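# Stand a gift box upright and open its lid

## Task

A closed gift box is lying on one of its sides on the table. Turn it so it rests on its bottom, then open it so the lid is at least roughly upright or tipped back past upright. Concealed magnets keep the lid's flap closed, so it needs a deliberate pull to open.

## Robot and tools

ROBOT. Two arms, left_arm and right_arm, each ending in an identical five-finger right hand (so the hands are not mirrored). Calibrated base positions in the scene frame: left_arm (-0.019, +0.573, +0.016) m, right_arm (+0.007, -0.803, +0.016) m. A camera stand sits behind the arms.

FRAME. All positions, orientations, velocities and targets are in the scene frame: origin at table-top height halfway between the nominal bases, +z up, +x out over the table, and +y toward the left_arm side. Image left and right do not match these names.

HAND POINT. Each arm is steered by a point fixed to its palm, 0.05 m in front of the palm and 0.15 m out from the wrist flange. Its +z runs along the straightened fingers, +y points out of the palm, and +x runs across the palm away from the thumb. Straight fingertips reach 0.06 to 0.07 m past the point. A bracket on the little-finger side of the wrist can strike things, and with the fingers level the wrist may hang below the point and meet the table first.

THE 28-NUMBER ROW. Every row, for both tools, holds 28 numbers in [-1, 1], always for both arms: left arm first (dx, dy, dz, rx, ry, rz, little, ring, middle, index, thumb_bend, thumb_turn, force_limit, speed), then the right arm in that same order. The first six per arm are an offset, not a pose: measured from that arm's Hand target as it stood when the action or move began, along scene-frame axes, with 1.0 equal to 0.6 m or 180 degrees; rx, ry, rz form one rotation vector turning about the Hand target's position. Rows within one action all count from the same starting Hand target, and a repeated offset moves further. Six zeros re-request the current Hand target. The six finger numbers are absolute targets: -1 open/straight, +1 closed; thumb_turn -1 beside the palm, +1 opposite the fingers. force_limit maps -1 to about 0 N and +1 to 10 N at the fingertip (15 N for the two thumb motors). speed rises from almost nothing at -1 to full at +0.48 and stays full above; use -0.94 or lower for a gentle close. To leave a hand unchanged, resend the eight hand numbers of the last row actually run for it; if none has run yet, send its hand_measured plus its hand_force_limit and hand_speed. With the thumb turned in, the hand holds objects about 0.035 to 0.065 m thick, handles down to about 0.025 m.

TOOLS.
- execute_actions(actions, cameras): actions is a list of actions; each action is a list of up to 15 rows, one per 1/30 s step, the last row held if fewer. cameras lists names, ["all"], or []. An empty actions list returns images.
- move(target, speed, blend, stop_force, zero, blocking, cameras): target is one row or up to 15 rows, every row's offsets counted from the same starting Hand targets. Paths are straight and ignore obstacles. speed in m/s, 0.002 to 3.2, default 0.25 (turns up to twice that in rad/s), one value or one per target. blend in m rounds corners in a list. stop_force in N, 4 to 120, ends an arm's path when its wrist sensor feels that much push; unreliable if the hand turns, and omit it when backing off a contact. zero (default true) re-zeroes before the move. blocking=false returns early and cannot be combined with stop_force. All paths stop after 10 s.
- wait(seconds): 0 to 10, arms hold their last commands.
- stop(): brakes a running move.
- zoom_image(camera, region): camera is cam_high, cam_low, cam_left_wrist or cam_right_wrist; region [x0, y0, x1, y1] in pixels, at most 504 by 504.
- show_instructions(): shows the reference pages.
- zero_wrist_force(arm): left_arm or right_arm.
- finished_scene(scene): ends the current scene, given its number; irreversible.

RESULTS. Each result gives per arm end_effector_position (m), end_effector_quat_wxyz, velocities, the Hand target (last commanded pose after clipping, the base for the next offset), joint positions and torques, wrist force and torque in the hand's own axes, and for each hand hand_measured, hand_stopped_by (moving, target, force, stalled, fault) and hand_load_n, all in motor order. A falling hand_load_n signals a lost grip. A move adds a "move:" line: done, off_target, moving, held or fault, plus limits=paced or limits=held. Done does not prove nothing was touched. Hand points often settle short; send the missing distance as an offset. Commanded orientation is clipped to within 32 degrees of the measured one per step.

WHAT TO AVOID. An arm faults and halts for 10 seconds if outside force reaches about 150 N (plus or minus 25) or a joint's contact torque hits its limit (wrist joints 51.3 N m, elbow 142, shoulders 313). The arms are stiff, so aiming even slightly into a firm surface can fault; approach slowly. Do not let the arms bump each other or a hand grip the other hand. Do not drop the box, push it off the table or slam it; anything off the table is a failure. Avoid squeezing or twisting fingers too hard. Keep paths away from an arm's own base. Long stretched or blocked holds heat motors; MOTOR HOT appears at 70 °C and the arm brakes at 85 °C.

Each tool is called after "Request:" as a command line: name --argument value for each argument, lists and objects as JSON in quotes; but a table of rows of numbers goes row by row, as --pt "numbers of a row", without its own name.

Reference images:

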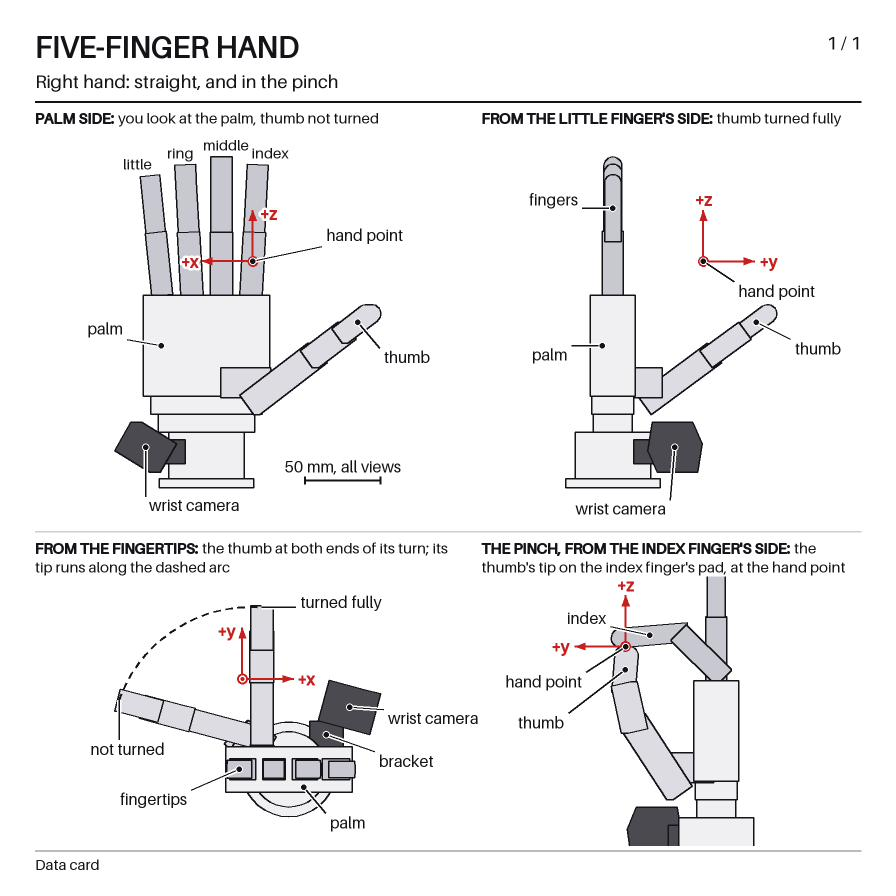

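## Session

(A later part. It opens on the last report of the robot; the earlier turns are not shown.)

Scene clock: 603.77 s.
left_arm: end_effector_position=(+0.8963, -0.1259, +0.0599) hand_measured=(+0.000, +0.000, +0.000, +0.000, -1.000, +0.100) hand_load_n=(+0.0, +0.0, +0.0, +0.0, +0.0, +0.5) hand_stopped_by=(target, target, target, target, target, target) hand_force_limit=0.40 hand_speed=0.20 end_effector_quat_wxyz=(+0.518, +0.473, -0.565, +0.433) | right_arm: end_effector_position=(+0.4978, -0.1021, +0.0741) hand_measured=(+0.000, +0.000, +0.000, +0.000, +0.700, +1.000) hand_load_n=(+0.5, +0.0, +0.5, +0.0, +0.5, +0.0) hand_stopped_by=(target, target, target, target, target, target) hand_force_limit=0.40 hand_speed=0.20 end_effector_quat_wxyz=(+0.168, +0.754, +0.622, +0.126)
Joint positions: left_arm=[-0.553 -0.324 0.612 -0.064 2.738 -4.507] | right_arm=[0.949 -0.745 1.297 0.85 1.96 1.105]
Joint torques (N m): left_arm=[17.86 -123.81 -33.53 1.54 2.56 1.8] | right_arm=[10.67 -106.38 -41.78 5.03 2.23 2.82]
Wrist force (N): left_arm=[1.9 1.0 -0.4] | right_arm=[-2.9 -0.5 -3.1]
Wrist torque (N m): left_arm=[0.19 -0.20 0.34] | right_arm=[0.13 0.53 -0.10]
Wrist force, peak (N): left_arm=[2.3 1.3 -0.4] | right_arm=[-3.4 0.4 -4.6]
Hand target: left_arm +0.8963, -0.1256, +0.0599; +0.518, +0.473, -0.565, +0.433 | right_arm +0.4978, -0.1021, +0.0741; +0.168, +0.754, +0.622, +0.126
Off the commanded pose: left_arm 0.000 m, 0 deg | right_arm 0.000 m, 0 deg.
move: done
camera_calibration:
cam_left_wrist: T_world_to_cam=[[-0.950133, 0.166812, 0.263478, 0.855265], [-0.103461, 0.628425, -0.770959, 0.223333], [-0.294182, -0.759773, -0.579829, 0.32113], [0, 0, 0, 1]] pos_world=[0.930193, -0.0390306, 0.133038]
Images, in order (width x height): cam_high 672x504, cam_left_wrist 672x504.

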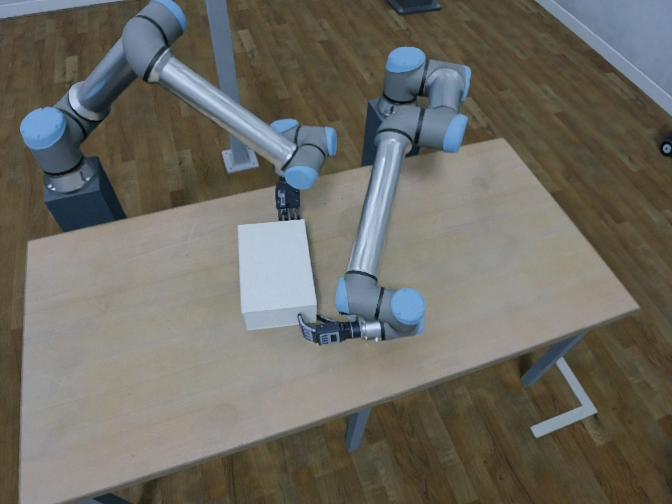

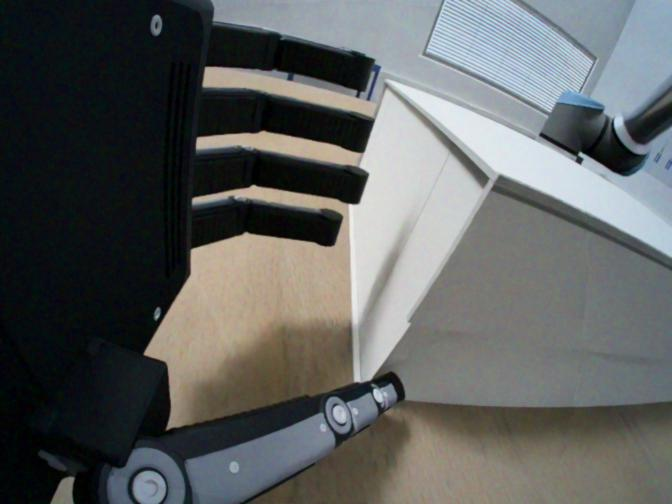

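Request:
move --target '[0,0,0,0,0,0,0,0,0,0,-1,0.1,0.4,0.2,0.0984,-0.0177,0,0,0,0,0,0,0,0,0.7,1,0.4,0.2]' --speed 0.025 --stop_force 4

Request:
move --target '[-0.0984,0.0177,0,0,0,0,0,0,0,0,-1,0.1,0.4,0.2,0,0,0,0,0,0,0,0,0,0,0.7,1,0.4,0.2]' --speed 0.015 --stop_force 15 --cameras '["cam_high","cam_left_wrist","cam_right_wrist"]'

Scene clock: 611.10 s.
left_arm: end_effector_position=(+0.8964, -0.1256, +0.0599) hand_measured=(+0.000, +0.000, +0.000, +0.000, -1.000, +0.100) hand_load_n=(+0.0, +0.0, +1.0, +0.0, +0.0, +0.0) hand_stopped_by=(target, target, target, target, target, target) hand_force_limit=0.40 hand_speed=0.20 end_effector_quat_wxyz=(+0.518, +0.473, -0.565, +0.433) | right_arm: end_effector_position=(+0.5421, -0.1101, +0.0740) hand_measured=(+0.000, +0.000, +0.000, +0.000, +0.700, +1.000) hand_load_n=(+0.0, +0.0, +1.0, +0.5, +0.5, +0.5) hand_stopped_by=(target, target, target, target, target, target) hand_force_limit=0.40 hand_speed=0.20 end_effector_quat_wxyz=(+0.168, +0.754, +0.622, +0.126)
Joint positions: left_arm=[-0.553 -0.325 0.612 -0.064 2.738 -4.507] | right_arm=[0.901 -0.73 1.264 0.849 1.952 1.053]
Joint torques (N m): left_arm=[-15.34 -120.22 -31.13 1.65 2.46 1.58] | right_arm=[8.94 -107.38 -28.98 1.71 3.08 3.36]
Wrist force (N): left_arm=[1.2 -0.2 -0.5] | right_arm=[-2.8 -0.8 -3.2]
Wrist torque (N m): left_arm=[0.29 -0.19 0.32] | right_arm=[0.17 0.53 -0.22]
Wrist force, peak (N): left_arm=[2.0 -9.3 -0.5] | right_arm=[-2.7 -10.8 -8.3]
Hand target: left_arm +0.8963, -0.1256, +0.0599; +0.518, +0.473, -0.565, +0.433 | right_arm +0.5420, -0.1101, +0.0740; +0.168, +0.754, +0.622, +0.126 (not the last commanded pose)
Off the commanded pose: left_arm 0.000 m, 0 deg | right_arm 0.015 m, 0 deg.
move: contact (right_arm)

Scene clock: 612.40 s.
left_arm: end_effector_position=(+0.8949, -0.1253, +0.0598) hand_measured=(+0.000, +0.000, -0.002, +0.000, -1.000, +0.100) hand_load_n=(+0.0, +0.0, +8.5, +0.0, +0.0, +0.0) hand_stopped_by=(target, target, target, target, target, target) hand_force_limit=0.40 hand_speed=0.20 end_effector_quat_wxyz=(+0.518, +0.473, -0.565, +0.433) | right_arm: end_effector_position=(+0.5420, -0.1101, +0.0740) hand_measured=(+0.000, +0.000, +0.000, +0.000, +0.700, +1.000) hand_load_n=(+0.0, +0.0, +0.5, +0.0, +0.0, +0.5) hand_stopped_by=(target, target, target, target, target, target) hand_force_limit=0.40 hand_speed=0.20 end_effector_quat_wxyz=(+0.168, +0.754, +0.622, +0.126)
Joint positions: left_arm=[-0.553 -0.329 0.62 -0.068 2.738 -4.507] | right_arm=[0.901 -0.73 1.264 0.849 1.952 1.053]
Joint torques (N m): left_arm=[7.08 -121.62 -29.09 1.1 6.84 1.35] | right_arm=[-19.55 -107.8 -47.2 1.26 5.1 1.59]
Wrist force (N): left_arm=[1.3 -13.3 0.0] | right_arm=[-3.2 -16.6 -10.1]
Wrist torque (N m): left_arm=[0.65 -0.20 0.06] | right_arm=[0.29 0.66 -0.53]
Wrist force, peak (N): left_arm=[0.9 -20.1 -0.7] | right_arm=[-3.5 -21.6 -12.4]
Hand target: left_arm +0.8949, -0.1253, +0.0598; +0.518, +0.473, -0.565, +0.433 (not the last commanded pose) | right_arm +0.5420, -0.1101, +0.0740; +0.168, +0.754, +0.622, +0.126
Off the commanded pose: left_arm 0.059 m, 0 deg | right_arm 0.000 m, 0 deg.
move: contact (left_arm)
camera_calibration:
cam_left_wrist: T_world_to_cam=[[-0.95015, 0.166646, 0.263523, 0.853839], [-0.103554, 0.628545, -0.770848, 0.222888], [-0.294095, -0.75971, -0.579955, 0.321113], [0, 0, 0, 1]] pos_world=[0.928793, -0.038431, 0.133037]
cam_right_wrist: T_world_to_cam=[[0.898428, 0.0875161, 0.430311, -0.515746], [-0.192049, -0.802942, 0.564271, -0.0198659], [0.394898, -0.589598, -0.704578, -0.107534], [0, 0, 0, 1]] pos_world=[0.50201, -0.0342171, 0.157375]
Images, in order (width x height): cam_high 672x504, cam_left_wrist 672x504, cam_right_wrist 672x504.

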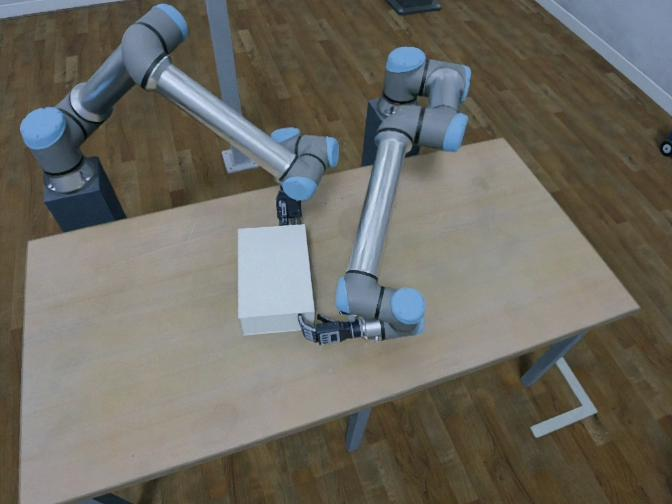

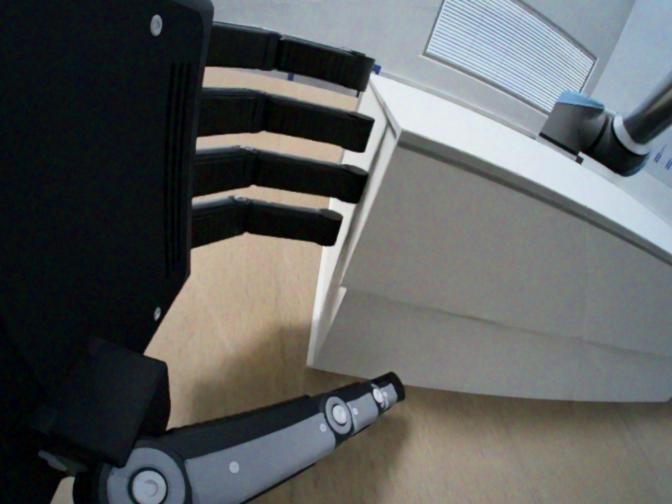

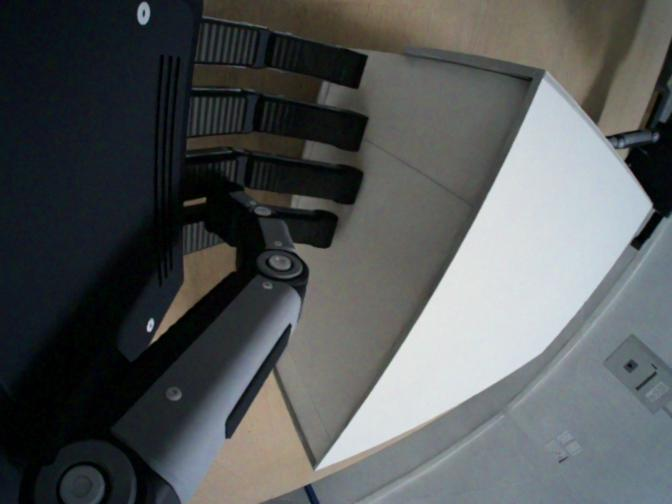

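Request:
move --pt "-0.0016 -0.0005 0 0 0 0 0 0 0 0 -1 0.1 0.4 0.2 0 0 0 0 0 0 0 0 0 0 0.7 1 0.4 0.2" --pt "-0.0016 -0.0005 0 0 0 0 0 0 0 0 -1 0.9 0.4 -0.7 0 0 0 0 0 0 0 0 0 0 0.7 1 0.4 0.2" --speed 0.02 --cameras '["cam_low","cam_left_wrist","cam_right_wrist"]'

Scene clock: 618.70 s.
left_arm: end_effector_position=(+0.8939, -0.1256, +0.0598) hand_measured=(+0.000, +0.000, -0.002, +0.000, -1.000, +0.900) hand_load_n=(+0.0, +0.0, +13.5, +0.0, +0.0, +0.5) hand_stopped_by=(target, target, target, target, target, target) hand_force_limit=0.40 hand_speed=-0.70 end_effector_quat_wxyz=(+0.518, +0.473, -0.565, +0.433) | right_arm: end_effector_position=(+0.5420, -0.1101, +0.0740) hand_measured=(+0.000, +0.000, +0.000, +0.000, +0.700, +1.000) hand_load_n=(+0.0, +0.0, +0.5, +0.0, +0.0, +0.0) hand_stopped_by=(target, target, target, target, target, target) hand_force_limit=0.40 hand_speed=0.20 end_effector_quat_wxyz=(+0.168, +0.754, +0.622, +0.126)
Joint positions: left_arm=[-0.554 -0.331 0.624 -0.07 2.737 -4.507] | right_arm=[0.901 -0.73 1.264 0.849 1.952 1.053]
Joint torques (N m): left_arm=[-31.78 -109.96 -44.17 5.2 9.29 -1.97] | right_arm=[-20.66 -106.3 -47.45 0.74 6.09 -1.82]
Wrist force (N): left_arm=[2.0 -26.1 -1.2] | right_arm=[-3.5 -26.0 -13.9]
Wrist torque (N m): left_arm=[0.92 -0.19 -0.20] | right_arm=[0.46 0.72 -0.71]
Wrist force, peak (N): left_arm=[2.0 -26.1 -1.3] | right_arm=[-3.7 -26.2 -14.0]
Hand target: left_arm +0.8939, -0.1256, +0.0598; +0.518, +0.473, -0.565, +0.433 | right_arm +0.5420, -0.1101, +0.0740; +0.168, +0.754, +0.622, +0.126
Off the commanded pose: left_arm 0.000 m, 0 deg | right_arm 0.000 m, 0 deg.
move: done
camera_calibration:
cam_left_wrist: T_world_to_cam=[[-0.95015, 0.166646, 0.263523, 0.853034], [-0.103554, 0.628545, -0.770848, 0.222983], [-0.294095, -0.75971, -0.579955, 0.32062], [0, 0, 0, 1]] pos_world=[0.927893, -0.038731, 0.133037]
cam_right_wrist: T_world_to_cam=[[0.898437, 0.087551, 0.430286, -0.515744], [-0.19201, -0.802937, 0.564291, -0.0198883], [0.394897, -0.589598, -0.704578, -0.107534], [0, 0, 0, 1]] pos_world=[0.50201, -0.034217, 0.157375]
Images, in order (width x height): cam_low 672x504, cam_left_wrist 672x504, cam_right_wrist 672x504.

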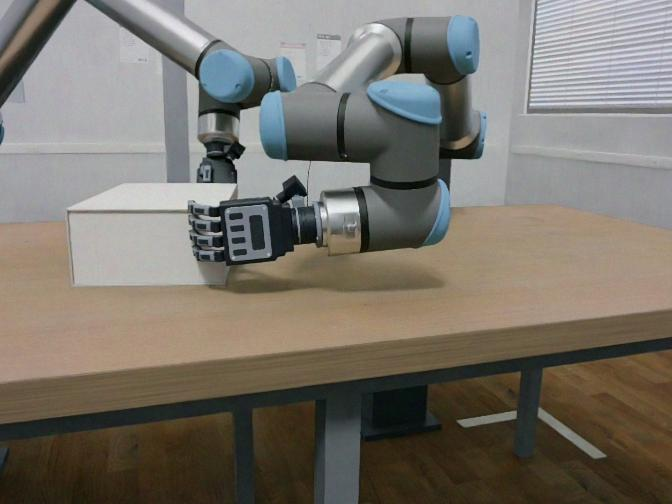

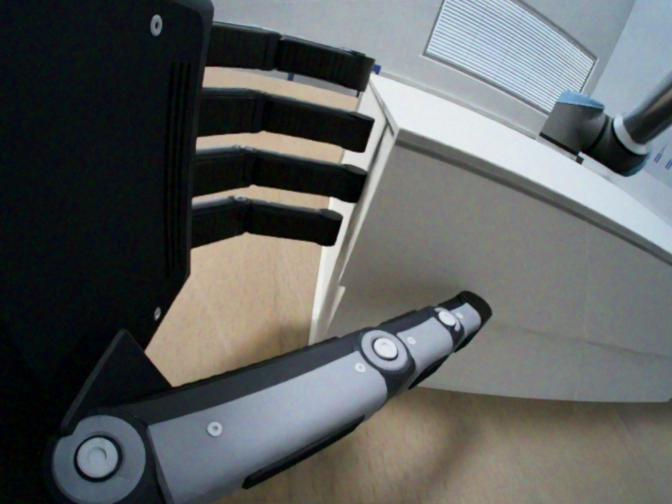

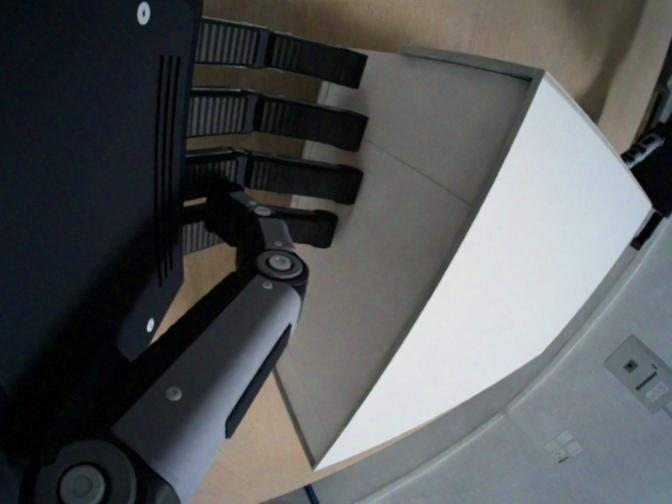

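Request:
move --pt "0.005 -0.001 0 0 0 0 0 0 0 0 -1 0.1 0.4 0.2 0 0 0 0 0 0 0 0 0 0 0.7 1 0.4 0.2" --pt "0.002 -0.0185 0 0 0 0 0 0 0 0 -1 0.1 0.4 0.2 0 0 0 0 0 0 0 0 0 0 0.7 1 0.4 0.2" --speed 0.02

Request:
move --target '[-0.0984,0.0177,0,0,0,0,0,0,0,0,-1,0.1,0.4,0.2,0,0,0,0,0,0,0,0,0,0,0.7,1,0.4,0.2]' --speed 0.015 --stop_force 15 --cameras '["cam_high","cam_left_wrist"]'

Scene clock: 626.90 s.
left_arm: end_effector_position=(+0.8951, -0.1369, +0.0598) hand_measured=(+0.000, +0.000, +0.000, +0.000, -1.000, +0.100) hand_load_n=(+0.0, +0.0, +0.0, +0.0, +0.0, +0.5) hand_stopped_by=(target, target, target, target, target, target) hand_force_limit=0.40 hand_speed=0.20 end_effector_quat_wxyz=(+0.518, +0.473, -0.565, +0.433) | right_arm: end_effector_position=(+0.5421, -0.1101, +0.0741) hand_measured=(+0.000, +0.000, +0.000, +0.000, +0.700, +1.000) hand_load_n=(+0.0, +0.0, +1.5, +0.0, +0.5, +0.5) hand_stopped_by=(target, target, target, target, target, target) hand_force_limit=0.40 hand_speed=0.20 end_effector_quat_wxyz=(+0.168, +0.754, +0.622, +0.126)
Joint positions: left_arm=[-0.562 -0.316 0.595 -0.059 2.729 -4.512] | right_arm=[0.901 -0.73 1.264 0.849 1.952 1.053]
Joint torques (N m): left_arm=[7.44 -119.05 -43.75 2.19 1.11 -0.3] | right_arm=[9.92 -106.29 -31.91 2.98 -0.65 -1.83]
Wrist force (N): left_arm=[1.6 1.9 0.0] | right_arm=[-1.8 -2.3 -2.6]
Wrist torque (N m): left_arm=[0.30 -0.18 0.35] | right_arm=[0.02 0.39 -0.21]
Wrist force, peak (N): left_arm=[1.7 -26.2 -1.2] | right_arm=[-3.6 -26.2 -14.1]
Hand target: left_arm +0.8951, -0.1367, +0.0598; +0.518, +0.473, -0.565, +0.433 | right_arm +0.5420, -0.1101, +0.0740; +0.168, +0.754, +0.622, +0.126
Off the commanded pose: left_arm 0.000 m, 0 deg | right_arm 0.000 m, 0 deg.
move: done

Scene clock: 628.27 s.
left_arm: end_effector_position=(+0.8927, -0.1362, +0.0598) hand_measured=(+0.000, +0.000, -0.002, +0.000, -1.000, +0.100) hand_load_n=(+0.0, +0.0, +8.0, +0.0, +0.0, +0.0) hand_stopped_by=(target, target, target, target, target, target) hand_force_limit=0.40 hand_speed=0.20 end_effector_quat_wxyz=(+0.518, +0.473, -0.565, +0.433) | right_arm: end_effector_position=(+0.5420, -0.1101, +0.0740) hand_measured=(+0.000, +0.000, +0.000, +0.000, +0.700, +1.000) hand_load_n=(+0.0, +0.0, +0.5, +0.0, +0.5, +0.0) hand_stopped_by=(target, target, target, target, target, target) hand_force_limit=0.40 hand_speed=0.20 end_effector_quat_wxyz=(+0.168, +0.754, +0.622, +0.126)
Joint positions: left_arm=[-0.563 -0.323 0.609 -0.067 2.728 -4.512] | right_arm=[0.901 -0.73 1.264 0.849 1.952 1.053]
Joint torques (N m): left_arm=[9.76 -122.6 -28.89 0.61 6.49 1.64] | right_arm=[-18.95 -107.75 -45.97 4.24 5.69 -1.99]
Wrist force (N): left_arm=[1.2 -11.0 1.1] | right_arm=[-1.6 -14.9 -8.7]
Wrist torque (N m): left_arm=[0.62 -0.20 0.10] | right_arm=[0.18 0.53 -0.46]
Wrist force, peak (N): left_arm=[0.8 -17.2 0.4] | right_arm=[-2.0 -19.8 -10.7]
Hand target: left_arm +0.8927, -0.1362, +0.0598; +0.518, +0.473, -0.565, +0.433 (not the last commanded pose) | right_arm +0.5420, -0.1101, +0.0740; +0.168, +0.754, +0.622, +0.126
Off the commanded pose: left_arm 0.058 m, 0 deg | right_arm 0.000 m, 0 deg.
move: contact (left_arm)
camera_calibration:
cam_left_wrist: T_world_to_cam=[[-0.950209, 0.166455, 0.26343, 0.853623], [-0.103578, 0.628595, -0.770805, 0.229529], [-0.293895, -0.759711, -0.580056, 0.312013], [0, 0, 0, 1]] pos_world=[0.926594, -0.0493308, 0.133037]
Images, in order (width x height): cam_high 672x504, cam_left_wrist 672x504.

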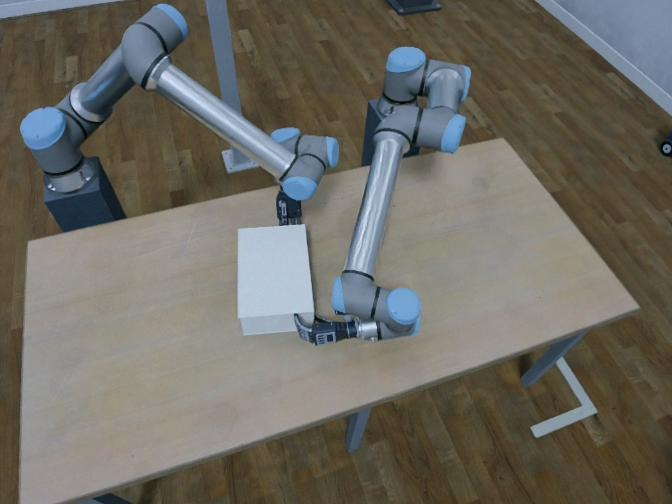

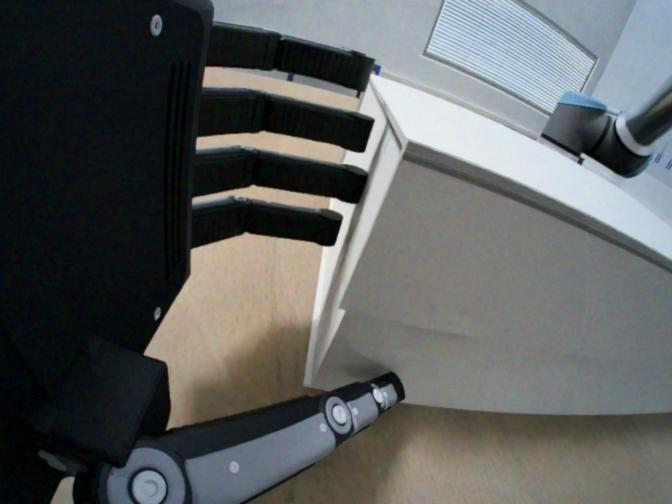

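Request:
move --pt "-0.0018 0.0003 0 0 0 0 0 0 0 0 -1 0.1 0.4 0.2 0 0 0 0 0 0 0 0 0 0 0.7 1 0.4 0.2" --pt "-0.0018 0.0003 0 0 0 0 0 0 0 0 -1 0.95 0.4 -0.7 0 0 0 0 0 0 0 0 0 0 0.7 1 0.4 0.2" --speed 0.02 --cameras '["cam_low","cam_left_wrist","cam_right_wrist"]'

Scene clock: 639.30 s.
left_arm: end_effector_position=(+0.8916, -0.1360, +0.0598) hand_measured=(+0.000, +0.000, -0.002, +0.000, -1.000, +0.892) hand_load_n=(+0.0, +0.0, +20.0, +0.0, +1.5, +10.0) hand_stopped_by=(target, target, target, target, target, force) hand_force_limit=0.40 hand_speed=-0.70 end_effector_quat_wxyz=(+0.518, +0.473, -0.565, +0.433) | right_arm: end_effector_position=(+0.5420, -0.1101, +0.0740) hand_measured=(+0.000, +0.000, +0.000, +0.000, +0.700, +1.000) hand_load_n=(+0.0, +0.0, +0.5, +0.0, +0.0, +0.0) hand_stopped_by=(target, target, target, target, target, target) hand_force_limit=0.40 hand_speed=0.20 end_effector_quat_wxyz=(+0.168, +0.754, +0.622, +0.126)
Joint positions: left_arm=[-0.563 -0.326 0.615 -0.07 2.728 -4.512] | right_arm=[0.901 -0.73 1.264 0.849 1.952 1.053]
Joint torques (N m): left_arm=[-28.84 -107.55 -46.23 5.26 8.95 -1.97] | right_arm=[-18.88 -105.34 -46.8 0.09 4.66 -1.86]
Wrist force (N): left_arm=[0.4 -21.3 -0.6] | right_arm=[-2.9 -22.3 -11.8]
Wrist torque (N m): left_arm=[0.72 0.03 0.10] | right_arm=[0.30 0.58 -0.61]
Wrist force, peak (N): left_arm=[0.9 -25.5 0.4] | right_arm=[-2.1 -27.0 -13.7]
Hand target: left_arm +0.8917, -0.1360, +0.0598; +0.518, +0.473, -0.565, +0.433 | right_arm +0.5420, -0.1101, +0.0740; +0.168, +0.754, +0.622, +0.126
Off the commanded pose: left_arm 0.000 m, 0 deg | right_arm 0.000 m, 0 deg.
move: done
camera_calibration:
cam_left_wrist: T_world_to_cam=[[-0.950191, 0.166587, 0.263413, 0.852631], [-0.103485, 0.628588, -0.770823, 0.229216], [-0.293987, -0.759688, -0.580039, 0.311955], [0, 0, 0, 1]] pos_world=[0.925593, -0.0491311, 0.133037]
cam_right_wrist: T_world_to_cam=[[0.898437, 0.087551, 0.430286, -0.515744], [-0.19201, -0.802937, 0.564291, -0.0198883], [0.394897, -0.589598, -0.704578, -0.107534], [0, 0, 0, 1]] pos_world=[0.50201, -0.034217, 0.157375]
Images, in order (width x height): cam_low 672x504, cam_left_wrist 672x504, cam_right_wrist 672x504.

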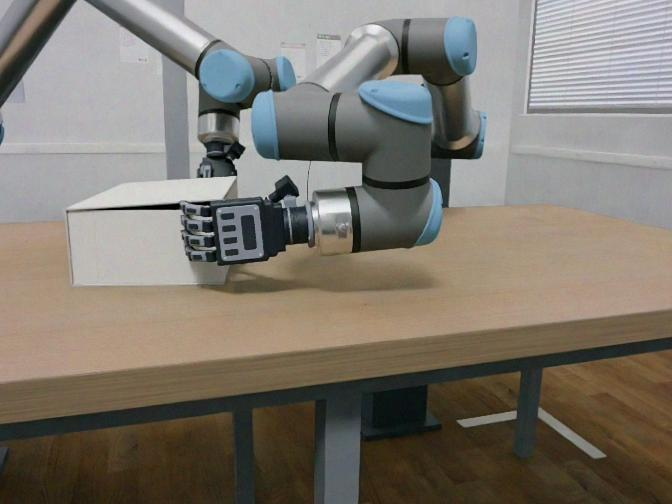

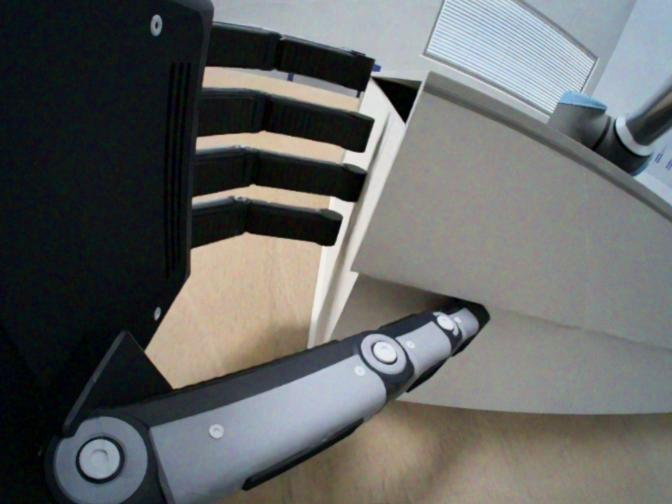

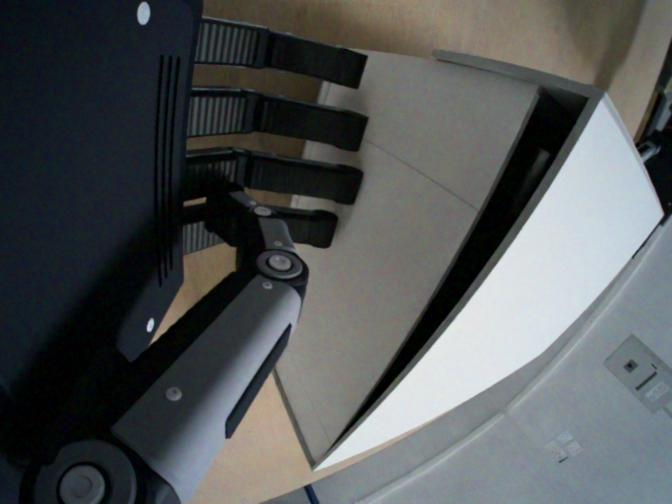

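Request:
move --pt "0.003 -0.0005 0 0 0 0 -1 -1 -1 -1 -1 0.95 0.4 -0.6 0 0 0 0 0 0 0 0 0 0 0.7 1 0.4 0.2" --pt "0.0057 0.003 0.0517 0 0 0 -1 -1 -1 -1 -1 0.95 0.4 -0.6 0 0 0 0 0 0 0 0 0 0 0.7 1 0.4 0.2" --pt "0.0045 -0.0035 0.1227 0 0 0 -1 -1 -1 -1 -1 0.95 0.4 -0.6 0 0 0 0 0 0 0 0 0 0 0.7 1 0.4 0.2" --pt "-0.001 -0.0344 0.2147 0 0 0 -1 -1 -1 -1 -1 0.95 0.4 -0.6 0 0 0 0 0 0 0 0 0 0 0.7 1 0.4 0.2" --speed 0.06 --blend '[0,0.01,0.02,0]' --cameras '["all"]'

Scene clock: 648.87 s.
left_arm: end_effector_position=(+0.8910, -0.1568, +0.1889) hand_measured=(-1.000, -1.000, -1.000, -1.000, -1.000, +0.892) hand_load_n=(+0.0, +0.0, +0.0, +0.0, +0.0, +1.5) hand_stopped_by=(target, target, target, target, target, force) hand_force_limit=0.40 hand_speed=-0.60 end_effector_quat_wxyz=(+0.518, +0.473, -0.565, +0.433) | right_arm: end_effector_position=(+0.5420, -0.1101, +0.0741) hand_measured=(+0.000, +0.000, +0.000, +0.000, +0.700, +1.000) hand_load_n=(+0.0, +0.0, +1.0, +0.0, +0.5, +0.0) hand_stopped_by=(target, target, target, target, target, target) hand_force_limit=0.40 hand_speed=0.20 end_effector_quat_wxyz=(+0.168, +0.754, +0.622, +0.126)
Joint positions: left_arm=[-0.579 -0.385 0.502 0.094 2.712 -4.52] | right_arm=[0.901 -0.73 1.264 0.849 1.952 1.053]
Joint torques (N m): left_arm=[11.33 -112.41 -31.48 -2.36 1.51 2.23] | right_arm=[11.57 -102.4 -28.89 5.14 -0.91 -1.95]
Wrist force (N): left_arm=[1.4 2.2 -0.7] | right_arm=[-3.3 -0.3 -2.7]
Wrist torque (N m): left_arm=[0.34 -0.19 0.37] | right_arm=[0.13 0.58 -0.24]
Wrist force, peak (N): left_arm=[0.4 -21.6 -0.3] | right_arm=[-3.1 -22.5 -12.1]
Hand target: left_arm +0.8911, -0.1566, +0.1886; +0.518, +0.473, -0.565, +0.433 | right_arm +0.5420, -0.1101, +0.0740; +0.168, +0.754, +0.622, +0.126
Off the commanded pose: left_arm 0.000 m, 0 deg | right_arm 0.000 m, 0 deg.
move: done
camera_calibration:
cam_left_wrist: T_world_to_cam=[[-0.950233, 0.166601, 0.263252, 0.821506], [-0.103357, 0.628558, -0.770865, 0.341622], [-0.293896, -0.75971, -0.580057, 0.370749], [0, 0, 0, 1]] pos_world=[0.924892, -0.069931, 0.262138]
cam_right_wrist: T_world_to_cam=[[0.898437, 0.087551, 0.430286, -0.515744], [-0.19201, -0.802937, 0.564291, -0.0198883], [0.394897, -0.589598, -0.704578, -0.107534], [0, 0, 0, 1]] pos_world=[0.50201, -0.034217, 0.157375]

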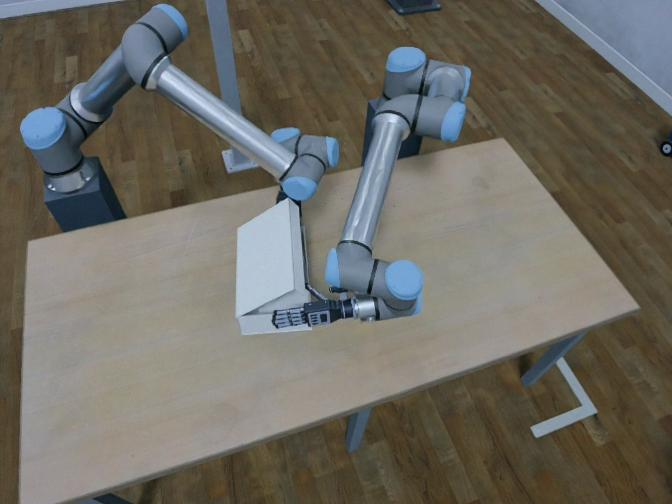

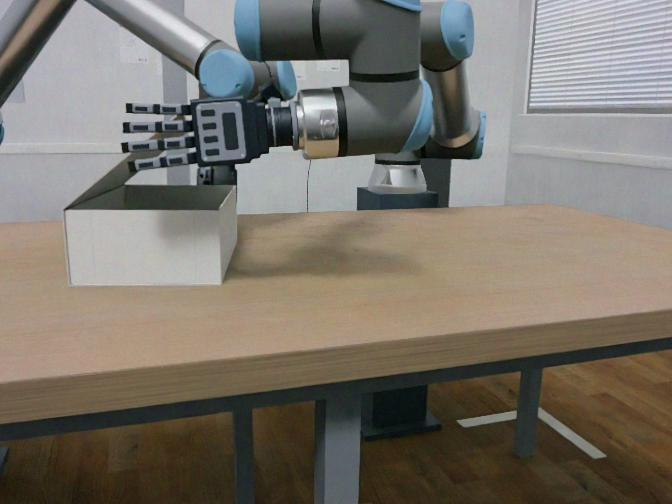

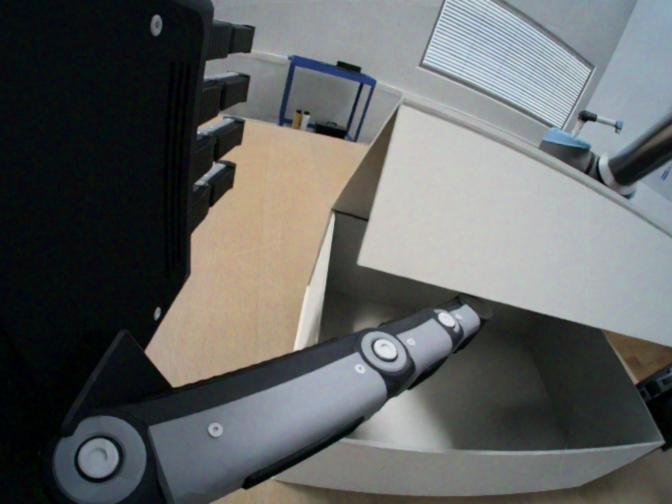

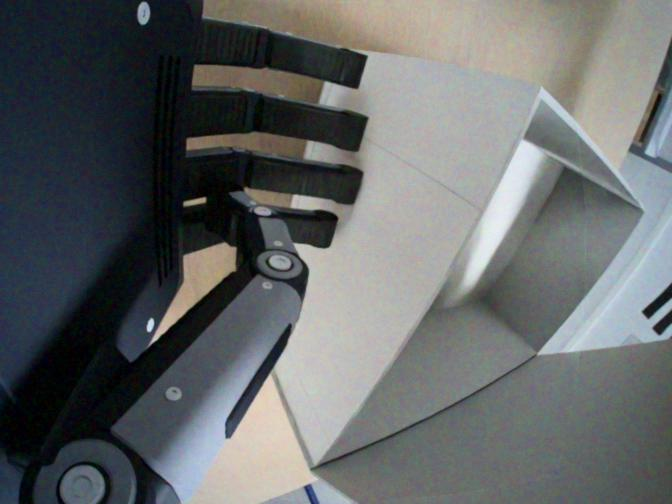

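Request:
move --pt "-0.0192 -0.1066 0.025 0 0 0 -1 -1 -1 -1 -1 0.95 0.4 -0.6 0 0 0 0 0 0 0 0 0 0 0.7 1 0.4 0.2" --pt "-0.0286 -0.1591 0.0767 0 0 0 -1 -1 -1 -1 -1 0.95 0.4 -0.6 0 0 0 0 0 0 0 0 0 0 0.7 1 0.4 0.2" --pt "-0.0398 -0.2214 0.1133 0 0 0 -1 -1 -1 -1 -1 0.95 0.4 -0.6 0 0 0 0 0 0 0 0 0 0 0.7 1 0.4 0.2" --speed '[0.15,0.06,0.06]' --blend 0.01 --cameras '["all"]'

Scene clock: 666.63 s.
left_arm: end_effector_position=(+0.8659, -0.2890, +0.2564) hand_measured=(-1.000, -1.000, -1.000, -1.000, -1.000, +0.892) hand_load_n=(+0.0, +0.0, +0.0, +0.0, +0.0, +1.0) hand_stopped_by=(target, target, target, target, target, force) hand_force_limit=0.40 hand_speed=-0.60 end_effector_quat_wxyz=(+0.519, +0.474, -0.556, +0.444) | right_arm: end_effector_position=(+0.5420, -0.1101, +0.0741) hand_measured=(+0.000, +0.000, +0.000, +0.000, +0.700, +1.000) hand_load_n=(+0.0, +0.5, +1.0, +0.0, +0.0, +0.0) hand_stopped_by=(target, target, target, target, target, target) hand_force_limit=0.40 hand_speed=0.20 end_effector_quat_wxyz=(+0.168, +0.754, +0.622, +0.126)
Joint positions: left_arm=[-0.686 -0.21 0.035 0.306 2.59 -4.599] | right_arm=[0.901 -0.73 1.264 0.849 1.952 1.053]
Joint torques (N m): left_arm=[15.09 -114.86 -55.69 2.25 2.66 2.01] | right_arm=[10.45 -97.28 -28.88 4.75 -0.76 -1.62]
Wrist force (N): left_arm=[1.5 2.1 -0.9] | right_arm=[-3.6 -0.3 -2.9]
Wrist torque (N m): left_arm=[0.37 -0.19 0.33] | right_arm=[0.12 0.62 -0.25]
Wrist force, peak (N): left_arm=[0.5 2.3 -3.2] | right_arm=[-3.7 -0.5 -2.9]
Hand target: left_arm +0.8672, -0.2895, +0.2566; +0.518, +0.473, -0.565, +0.433 | right_arm +0.5420, -0.1101, +0.0740; +0.168, +0.754, +0.622, +0.126
Off the commanded pose: left_arm 0.001 m, 2 deg | right_arm 0.000 m, 0 deg.
elbow stopped short (left arm): the move would have taken joint 3 (elbow) straighter than the controller allows.
move: done
camera_calibration:
cam_left_wrist: T_world_to_cam=[[-0.953111, 0.15318, 0.260988, 0.801121], [-0.116008, 0.611599, -0.782617, 0.483187], [-0.279501, -0.776198, -0.565152, 0.281049], [0, 0, 0, 1]] pos_world=[0.898165, -0.200083, 0.327903]
cam_right_wrist: T_world_to_cam=[[0.898437, 0.087551, 0.430286, -0.515744], [-0.19201, -0.802937, 0.564291, -0.0198883], [0.394897, -0.589598, -0.704578, -0.107534], [0, 0, 0, 1]] pos_world=[0.50201, -0.034217, 0.157375]

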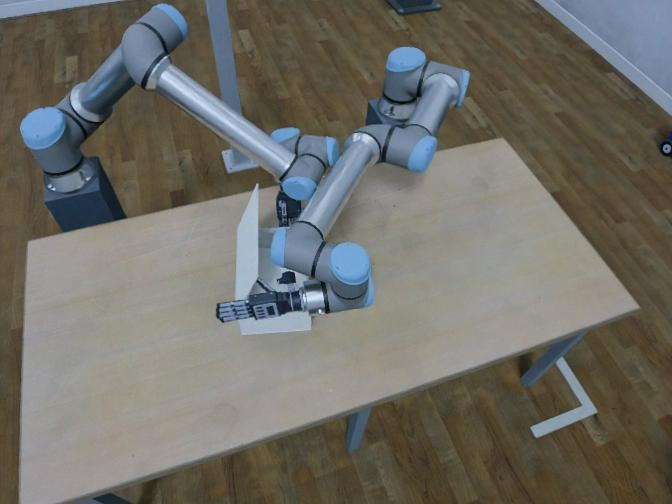

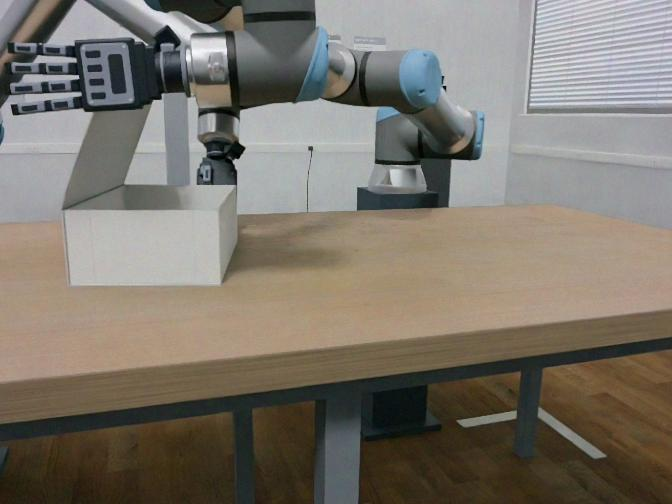

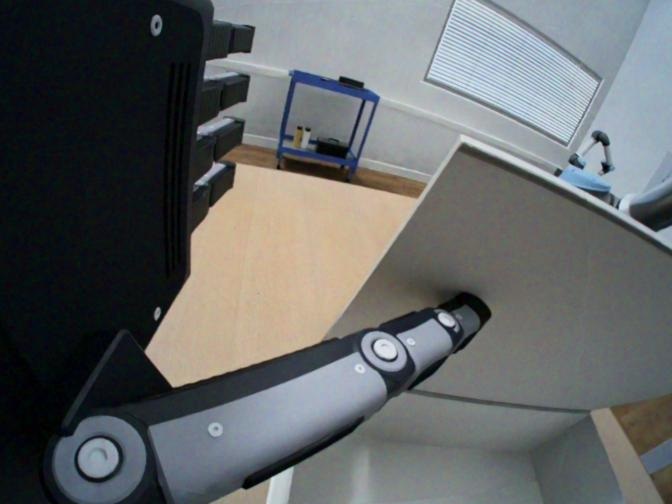

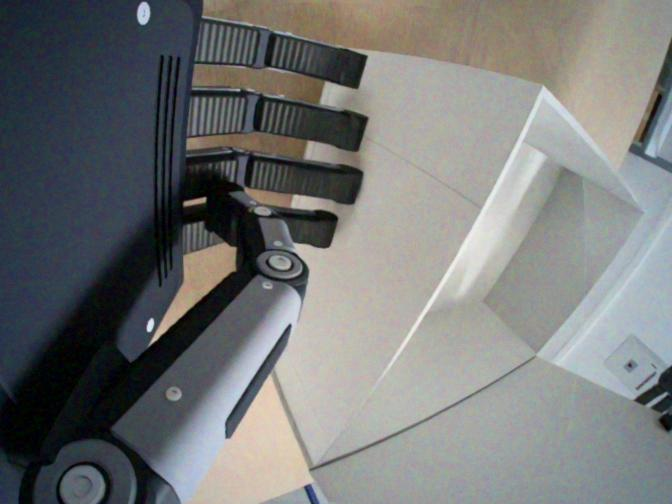

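Request:
move --target '[-0.012,-0.066,0.018,0,0,0.083,-1,-1,-1,-1,-1,0.95,0.4,-0.6,0,0,0,0,0,0,0,0,0,0,0.7,1,0.4,0.2]' --speed 0.06 --cameras '["all"]'

Scene clock: 674.27 s.
left_arm: end_effector_position=(+0.8598, -0.3292, +0.2674) hand_measured=(-1.000, -1.000, -1.000, -1.000, -1.000, +0.892) hand_load_n=(+0.0, +0.0, +0.0, +0.0, +0.0, +0.0) hand_stopped_by=(target, target, target, target, target, force) hand_force_limit=0.40 hand_speed=-0.60 end_effector_quat_wxyz=(+0.458, +0.543, -0.499, +0.497) end_effector_velocity=(+0.000, +0.000, +0.001) end_effector_angular_velocity=(-0.001, +0.000, -0.004) | right_arm: end_effector_position=(+0.5420, -0.1101, +0.0741) hand_measured=(+0.000, +0.000, +0.000, +0.000, +0.700, +1.000) hand_load_n=(+0.0, +0.0, +0.5, +0.0, +0.5, +0.0) hand_stopped_by=(target, target, target, target, target, target) hand_force_limit=0.40 hand_speed=0.20 end_effector_quat_wxyz=(+0.168, +0.754, +0.622, +0.126)
Joint positions: left_arm=[-0.743 -0.474 0.538 0.052 2.292 -4.636] | right_arm=[0.901 -0.73 1.264 0.849 1.952 1.053]
Joint velocities: left_arm=[0.001 0.002 -0.004 0.002 0.005 0] | right_arm=[within noise]
Joint torques (N m): left_arm=[16.71 -106.31 -57.34 1.51 2.24 0.41] | right_arm=[10.13 -90.04 -29.21 5.15 -0.65 -1.47]
Wrist force (N): left_arm=[2.3 1.8 -0.4] | right_arm=[-3.3 -0.4 -2.7]
Wrist torque (N m): left_arm=[0.32 -0.27 0.38] | right_arm=[0.11 0.57 -0.24]
Wrist force, peak (N): left_arm=[2.2 2.5 -0.4] | right_arm=[-3.5 -0.4 -3.0]
Hand target: left_arm +0.8600, -0.3291, +0.2674; +0.457, +0.543, -0.499, +0.497 | right_arm +0.5420, -0.1101, +0.0740; +0.168, +0.754, +0.622, +0.126
Off the commanded pose: left_arm 0.000 m, 0 deg | right_arm 0.000 m, 0 deg.
move: done
camera_calibration:
cam_left_wrist: T_world_to_cam=[[-0.961007, -0.0839347, 0.263476, 0.726585], [-0.262042, 0.580716, -0.770781, 0.627954], [-0.0883097, -0.809768, -0.580067, 0.0828526], [0, 0, 0, 1]] pos_world=[0.870121, -0.236586, 0.340637]
cam_right_wrist: T_world_to_cam=[[0.898437, 0.087551, 0.430286, -0.515744], [-0.19201, -0.802937, 0.564291, -0.0198883], [0.394897, -0.589598, -0.704578, -0.107534], [0, 0, 0, 1]] pos_world=[0.50201, -0.034217, 0.157375]

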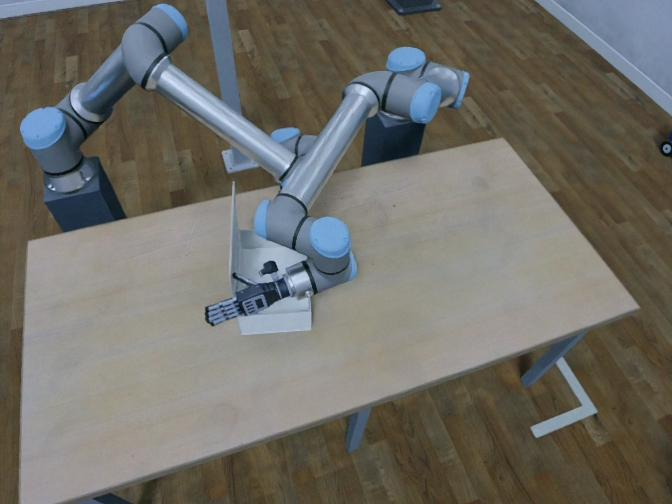

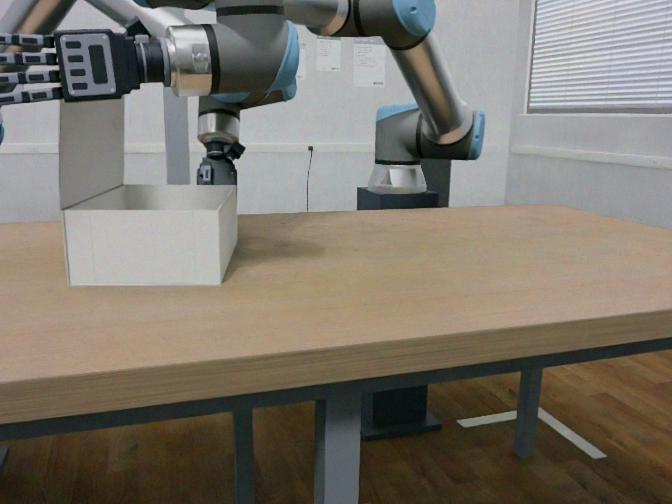

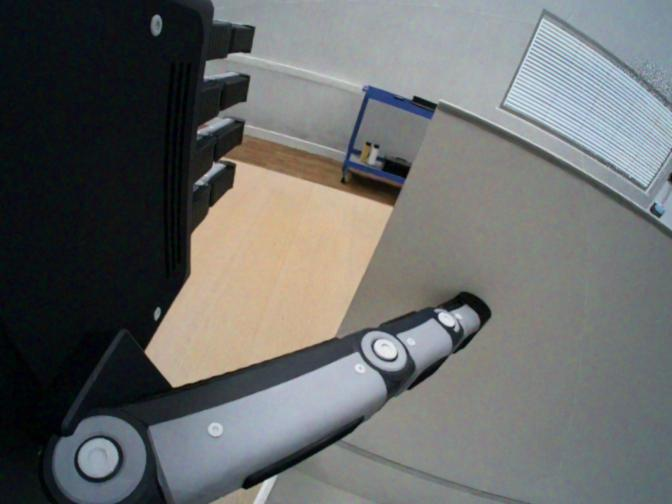

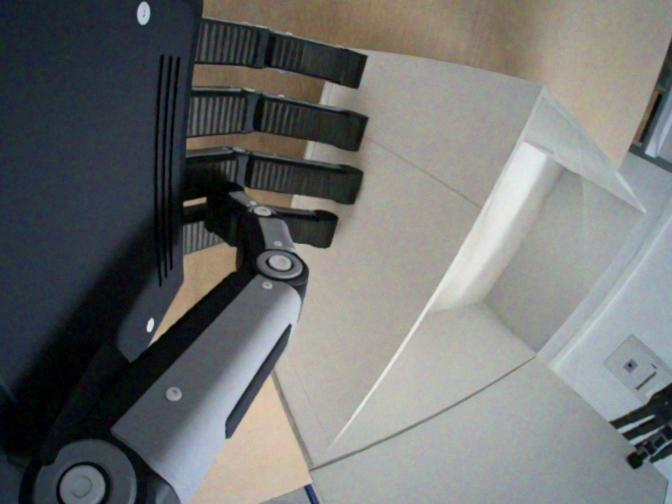

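Request:
move --target '[-0.0075,-0.041,0,0,0,0,-1,-1,-1,-1,-1,0.95,0.4,-0.6,0,0,0,0,0,0,0,0,0,0,0.7,1,0.4,0.2]' --speed 0.03 --cameras '["cam_high","cam_low","cam_left_wrist"]'

Scene clock: 681.10 s.
left_arm: end_effector_position=(+0.8554, -0.3539, +0.2674) hand_measured=(-1.000, -1.000, -1.000, -1.000, -1.000, +0.892) hand_load_n=(+0.0, +0.0, +0.0, +0.0, +0.5, +0.5) hand_stopped_by=(target, target, target, target, target, force) hand_force_limit=0.40 hand_speed=-0.60 end_effector_quat_wxyz=(+0.457, +0.543, -0.499, +0.497) | right_arm: end_effector_position=(+0.5420, -0.1101, +0.0741) hand_measured=(+0.000, +0.000, +0.000, +0.000, +0.700, +1.000) hand_load_n=(+0.5, +0.0, +0.5, +0.0, +0.5, +0.0) hand_stopped_by=(target, target, target, target, target, target) hand_force_limit=0.40 hand_speed=0.20 end_effector_quat_wxyz=(+0.168, +0.754, +0.622, +0.126)
Joint positions: left_arm=[-0.762 -0.439 0.468 0.085 2.274 -4.639] | right_arm=[0.901 -0.73 1.264 0.849 1.952 1.053]
Joint torques (N m): left_arm=[14.59 -128.34 -32.92 -2.51 1.59 0.07] | right_arm=[10.25 -85.27 -29.41 4.81 -0.49 -1.31]
Wrist force (N): left_arm=[1.9 2.4 -0.3] | right_arm=[-3.2 -0.3 -2.8]
Wrist torque (N m): left_arm=[0.42 -0.19 0.36] | right_arm=[0.13 0.57 -0.23]
Wrist force, peak (N): left_arm=[2.3 2.5 -0.3] | right_arm=[-3.5 -0.7 -2.9]
Hand target: left_arm +0.8555, -0.3537, +0.2674; +0.457, +0.543, -0.499, +0.497 | right_arm +0.5420, -0.1101, +0.0740; +0.168, +0.754, +0.622, +0.126
Off the commanded pose: left_arm 0.000 m, 0 deg | right_arm 0.000 m, 0 deg.
move: done
camera_calibration:
cam_left_wrist: T_world_to_cam=[[-0.960991, -0.0840682, 0.263494, 0.720238], [-0.262137, 0.580686, -0.770771, 0.641157], [-0.08821, -0.809776, -0.580071, 0.0624574], [0, 0, 0, 1]] pos_world=[0.865722, -0.261185, 0.340637]
Images, in order (width x height): cam_high 672x504, cam_low 672x504, cam_left_wrist 672x504.

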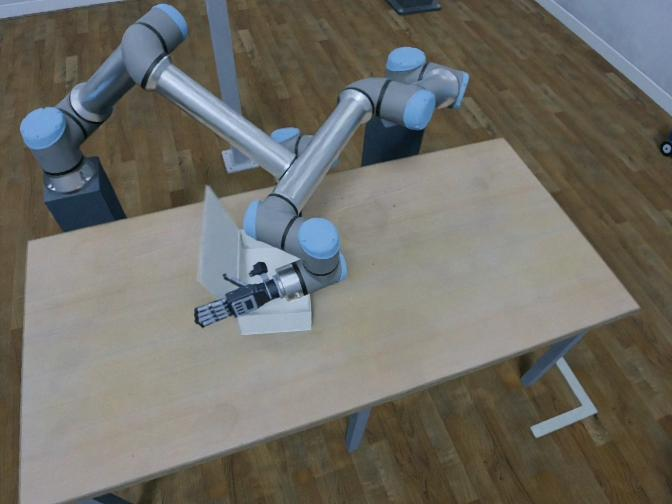

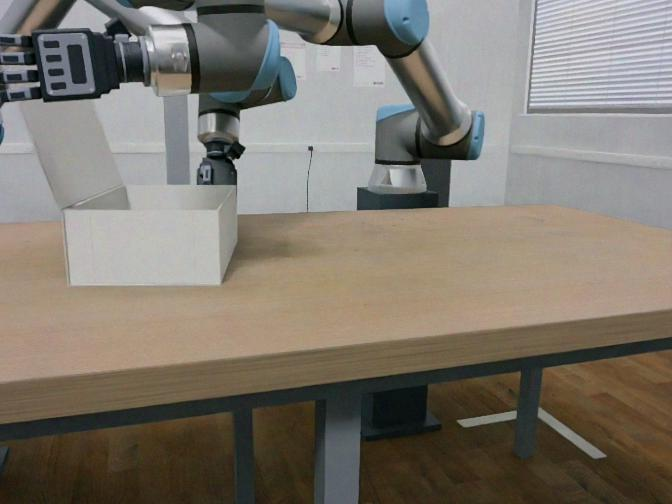

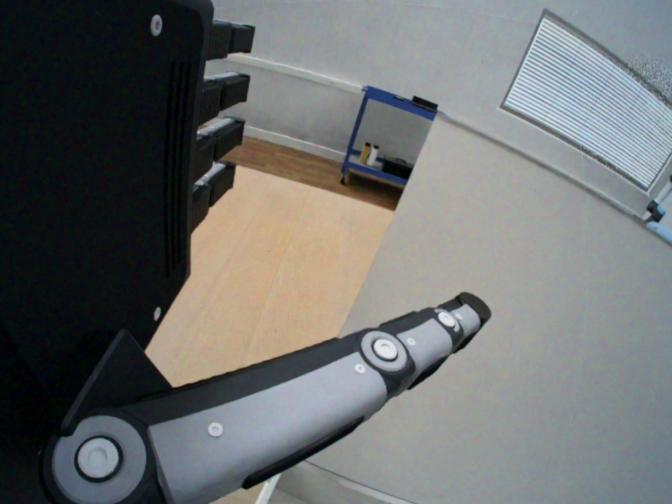

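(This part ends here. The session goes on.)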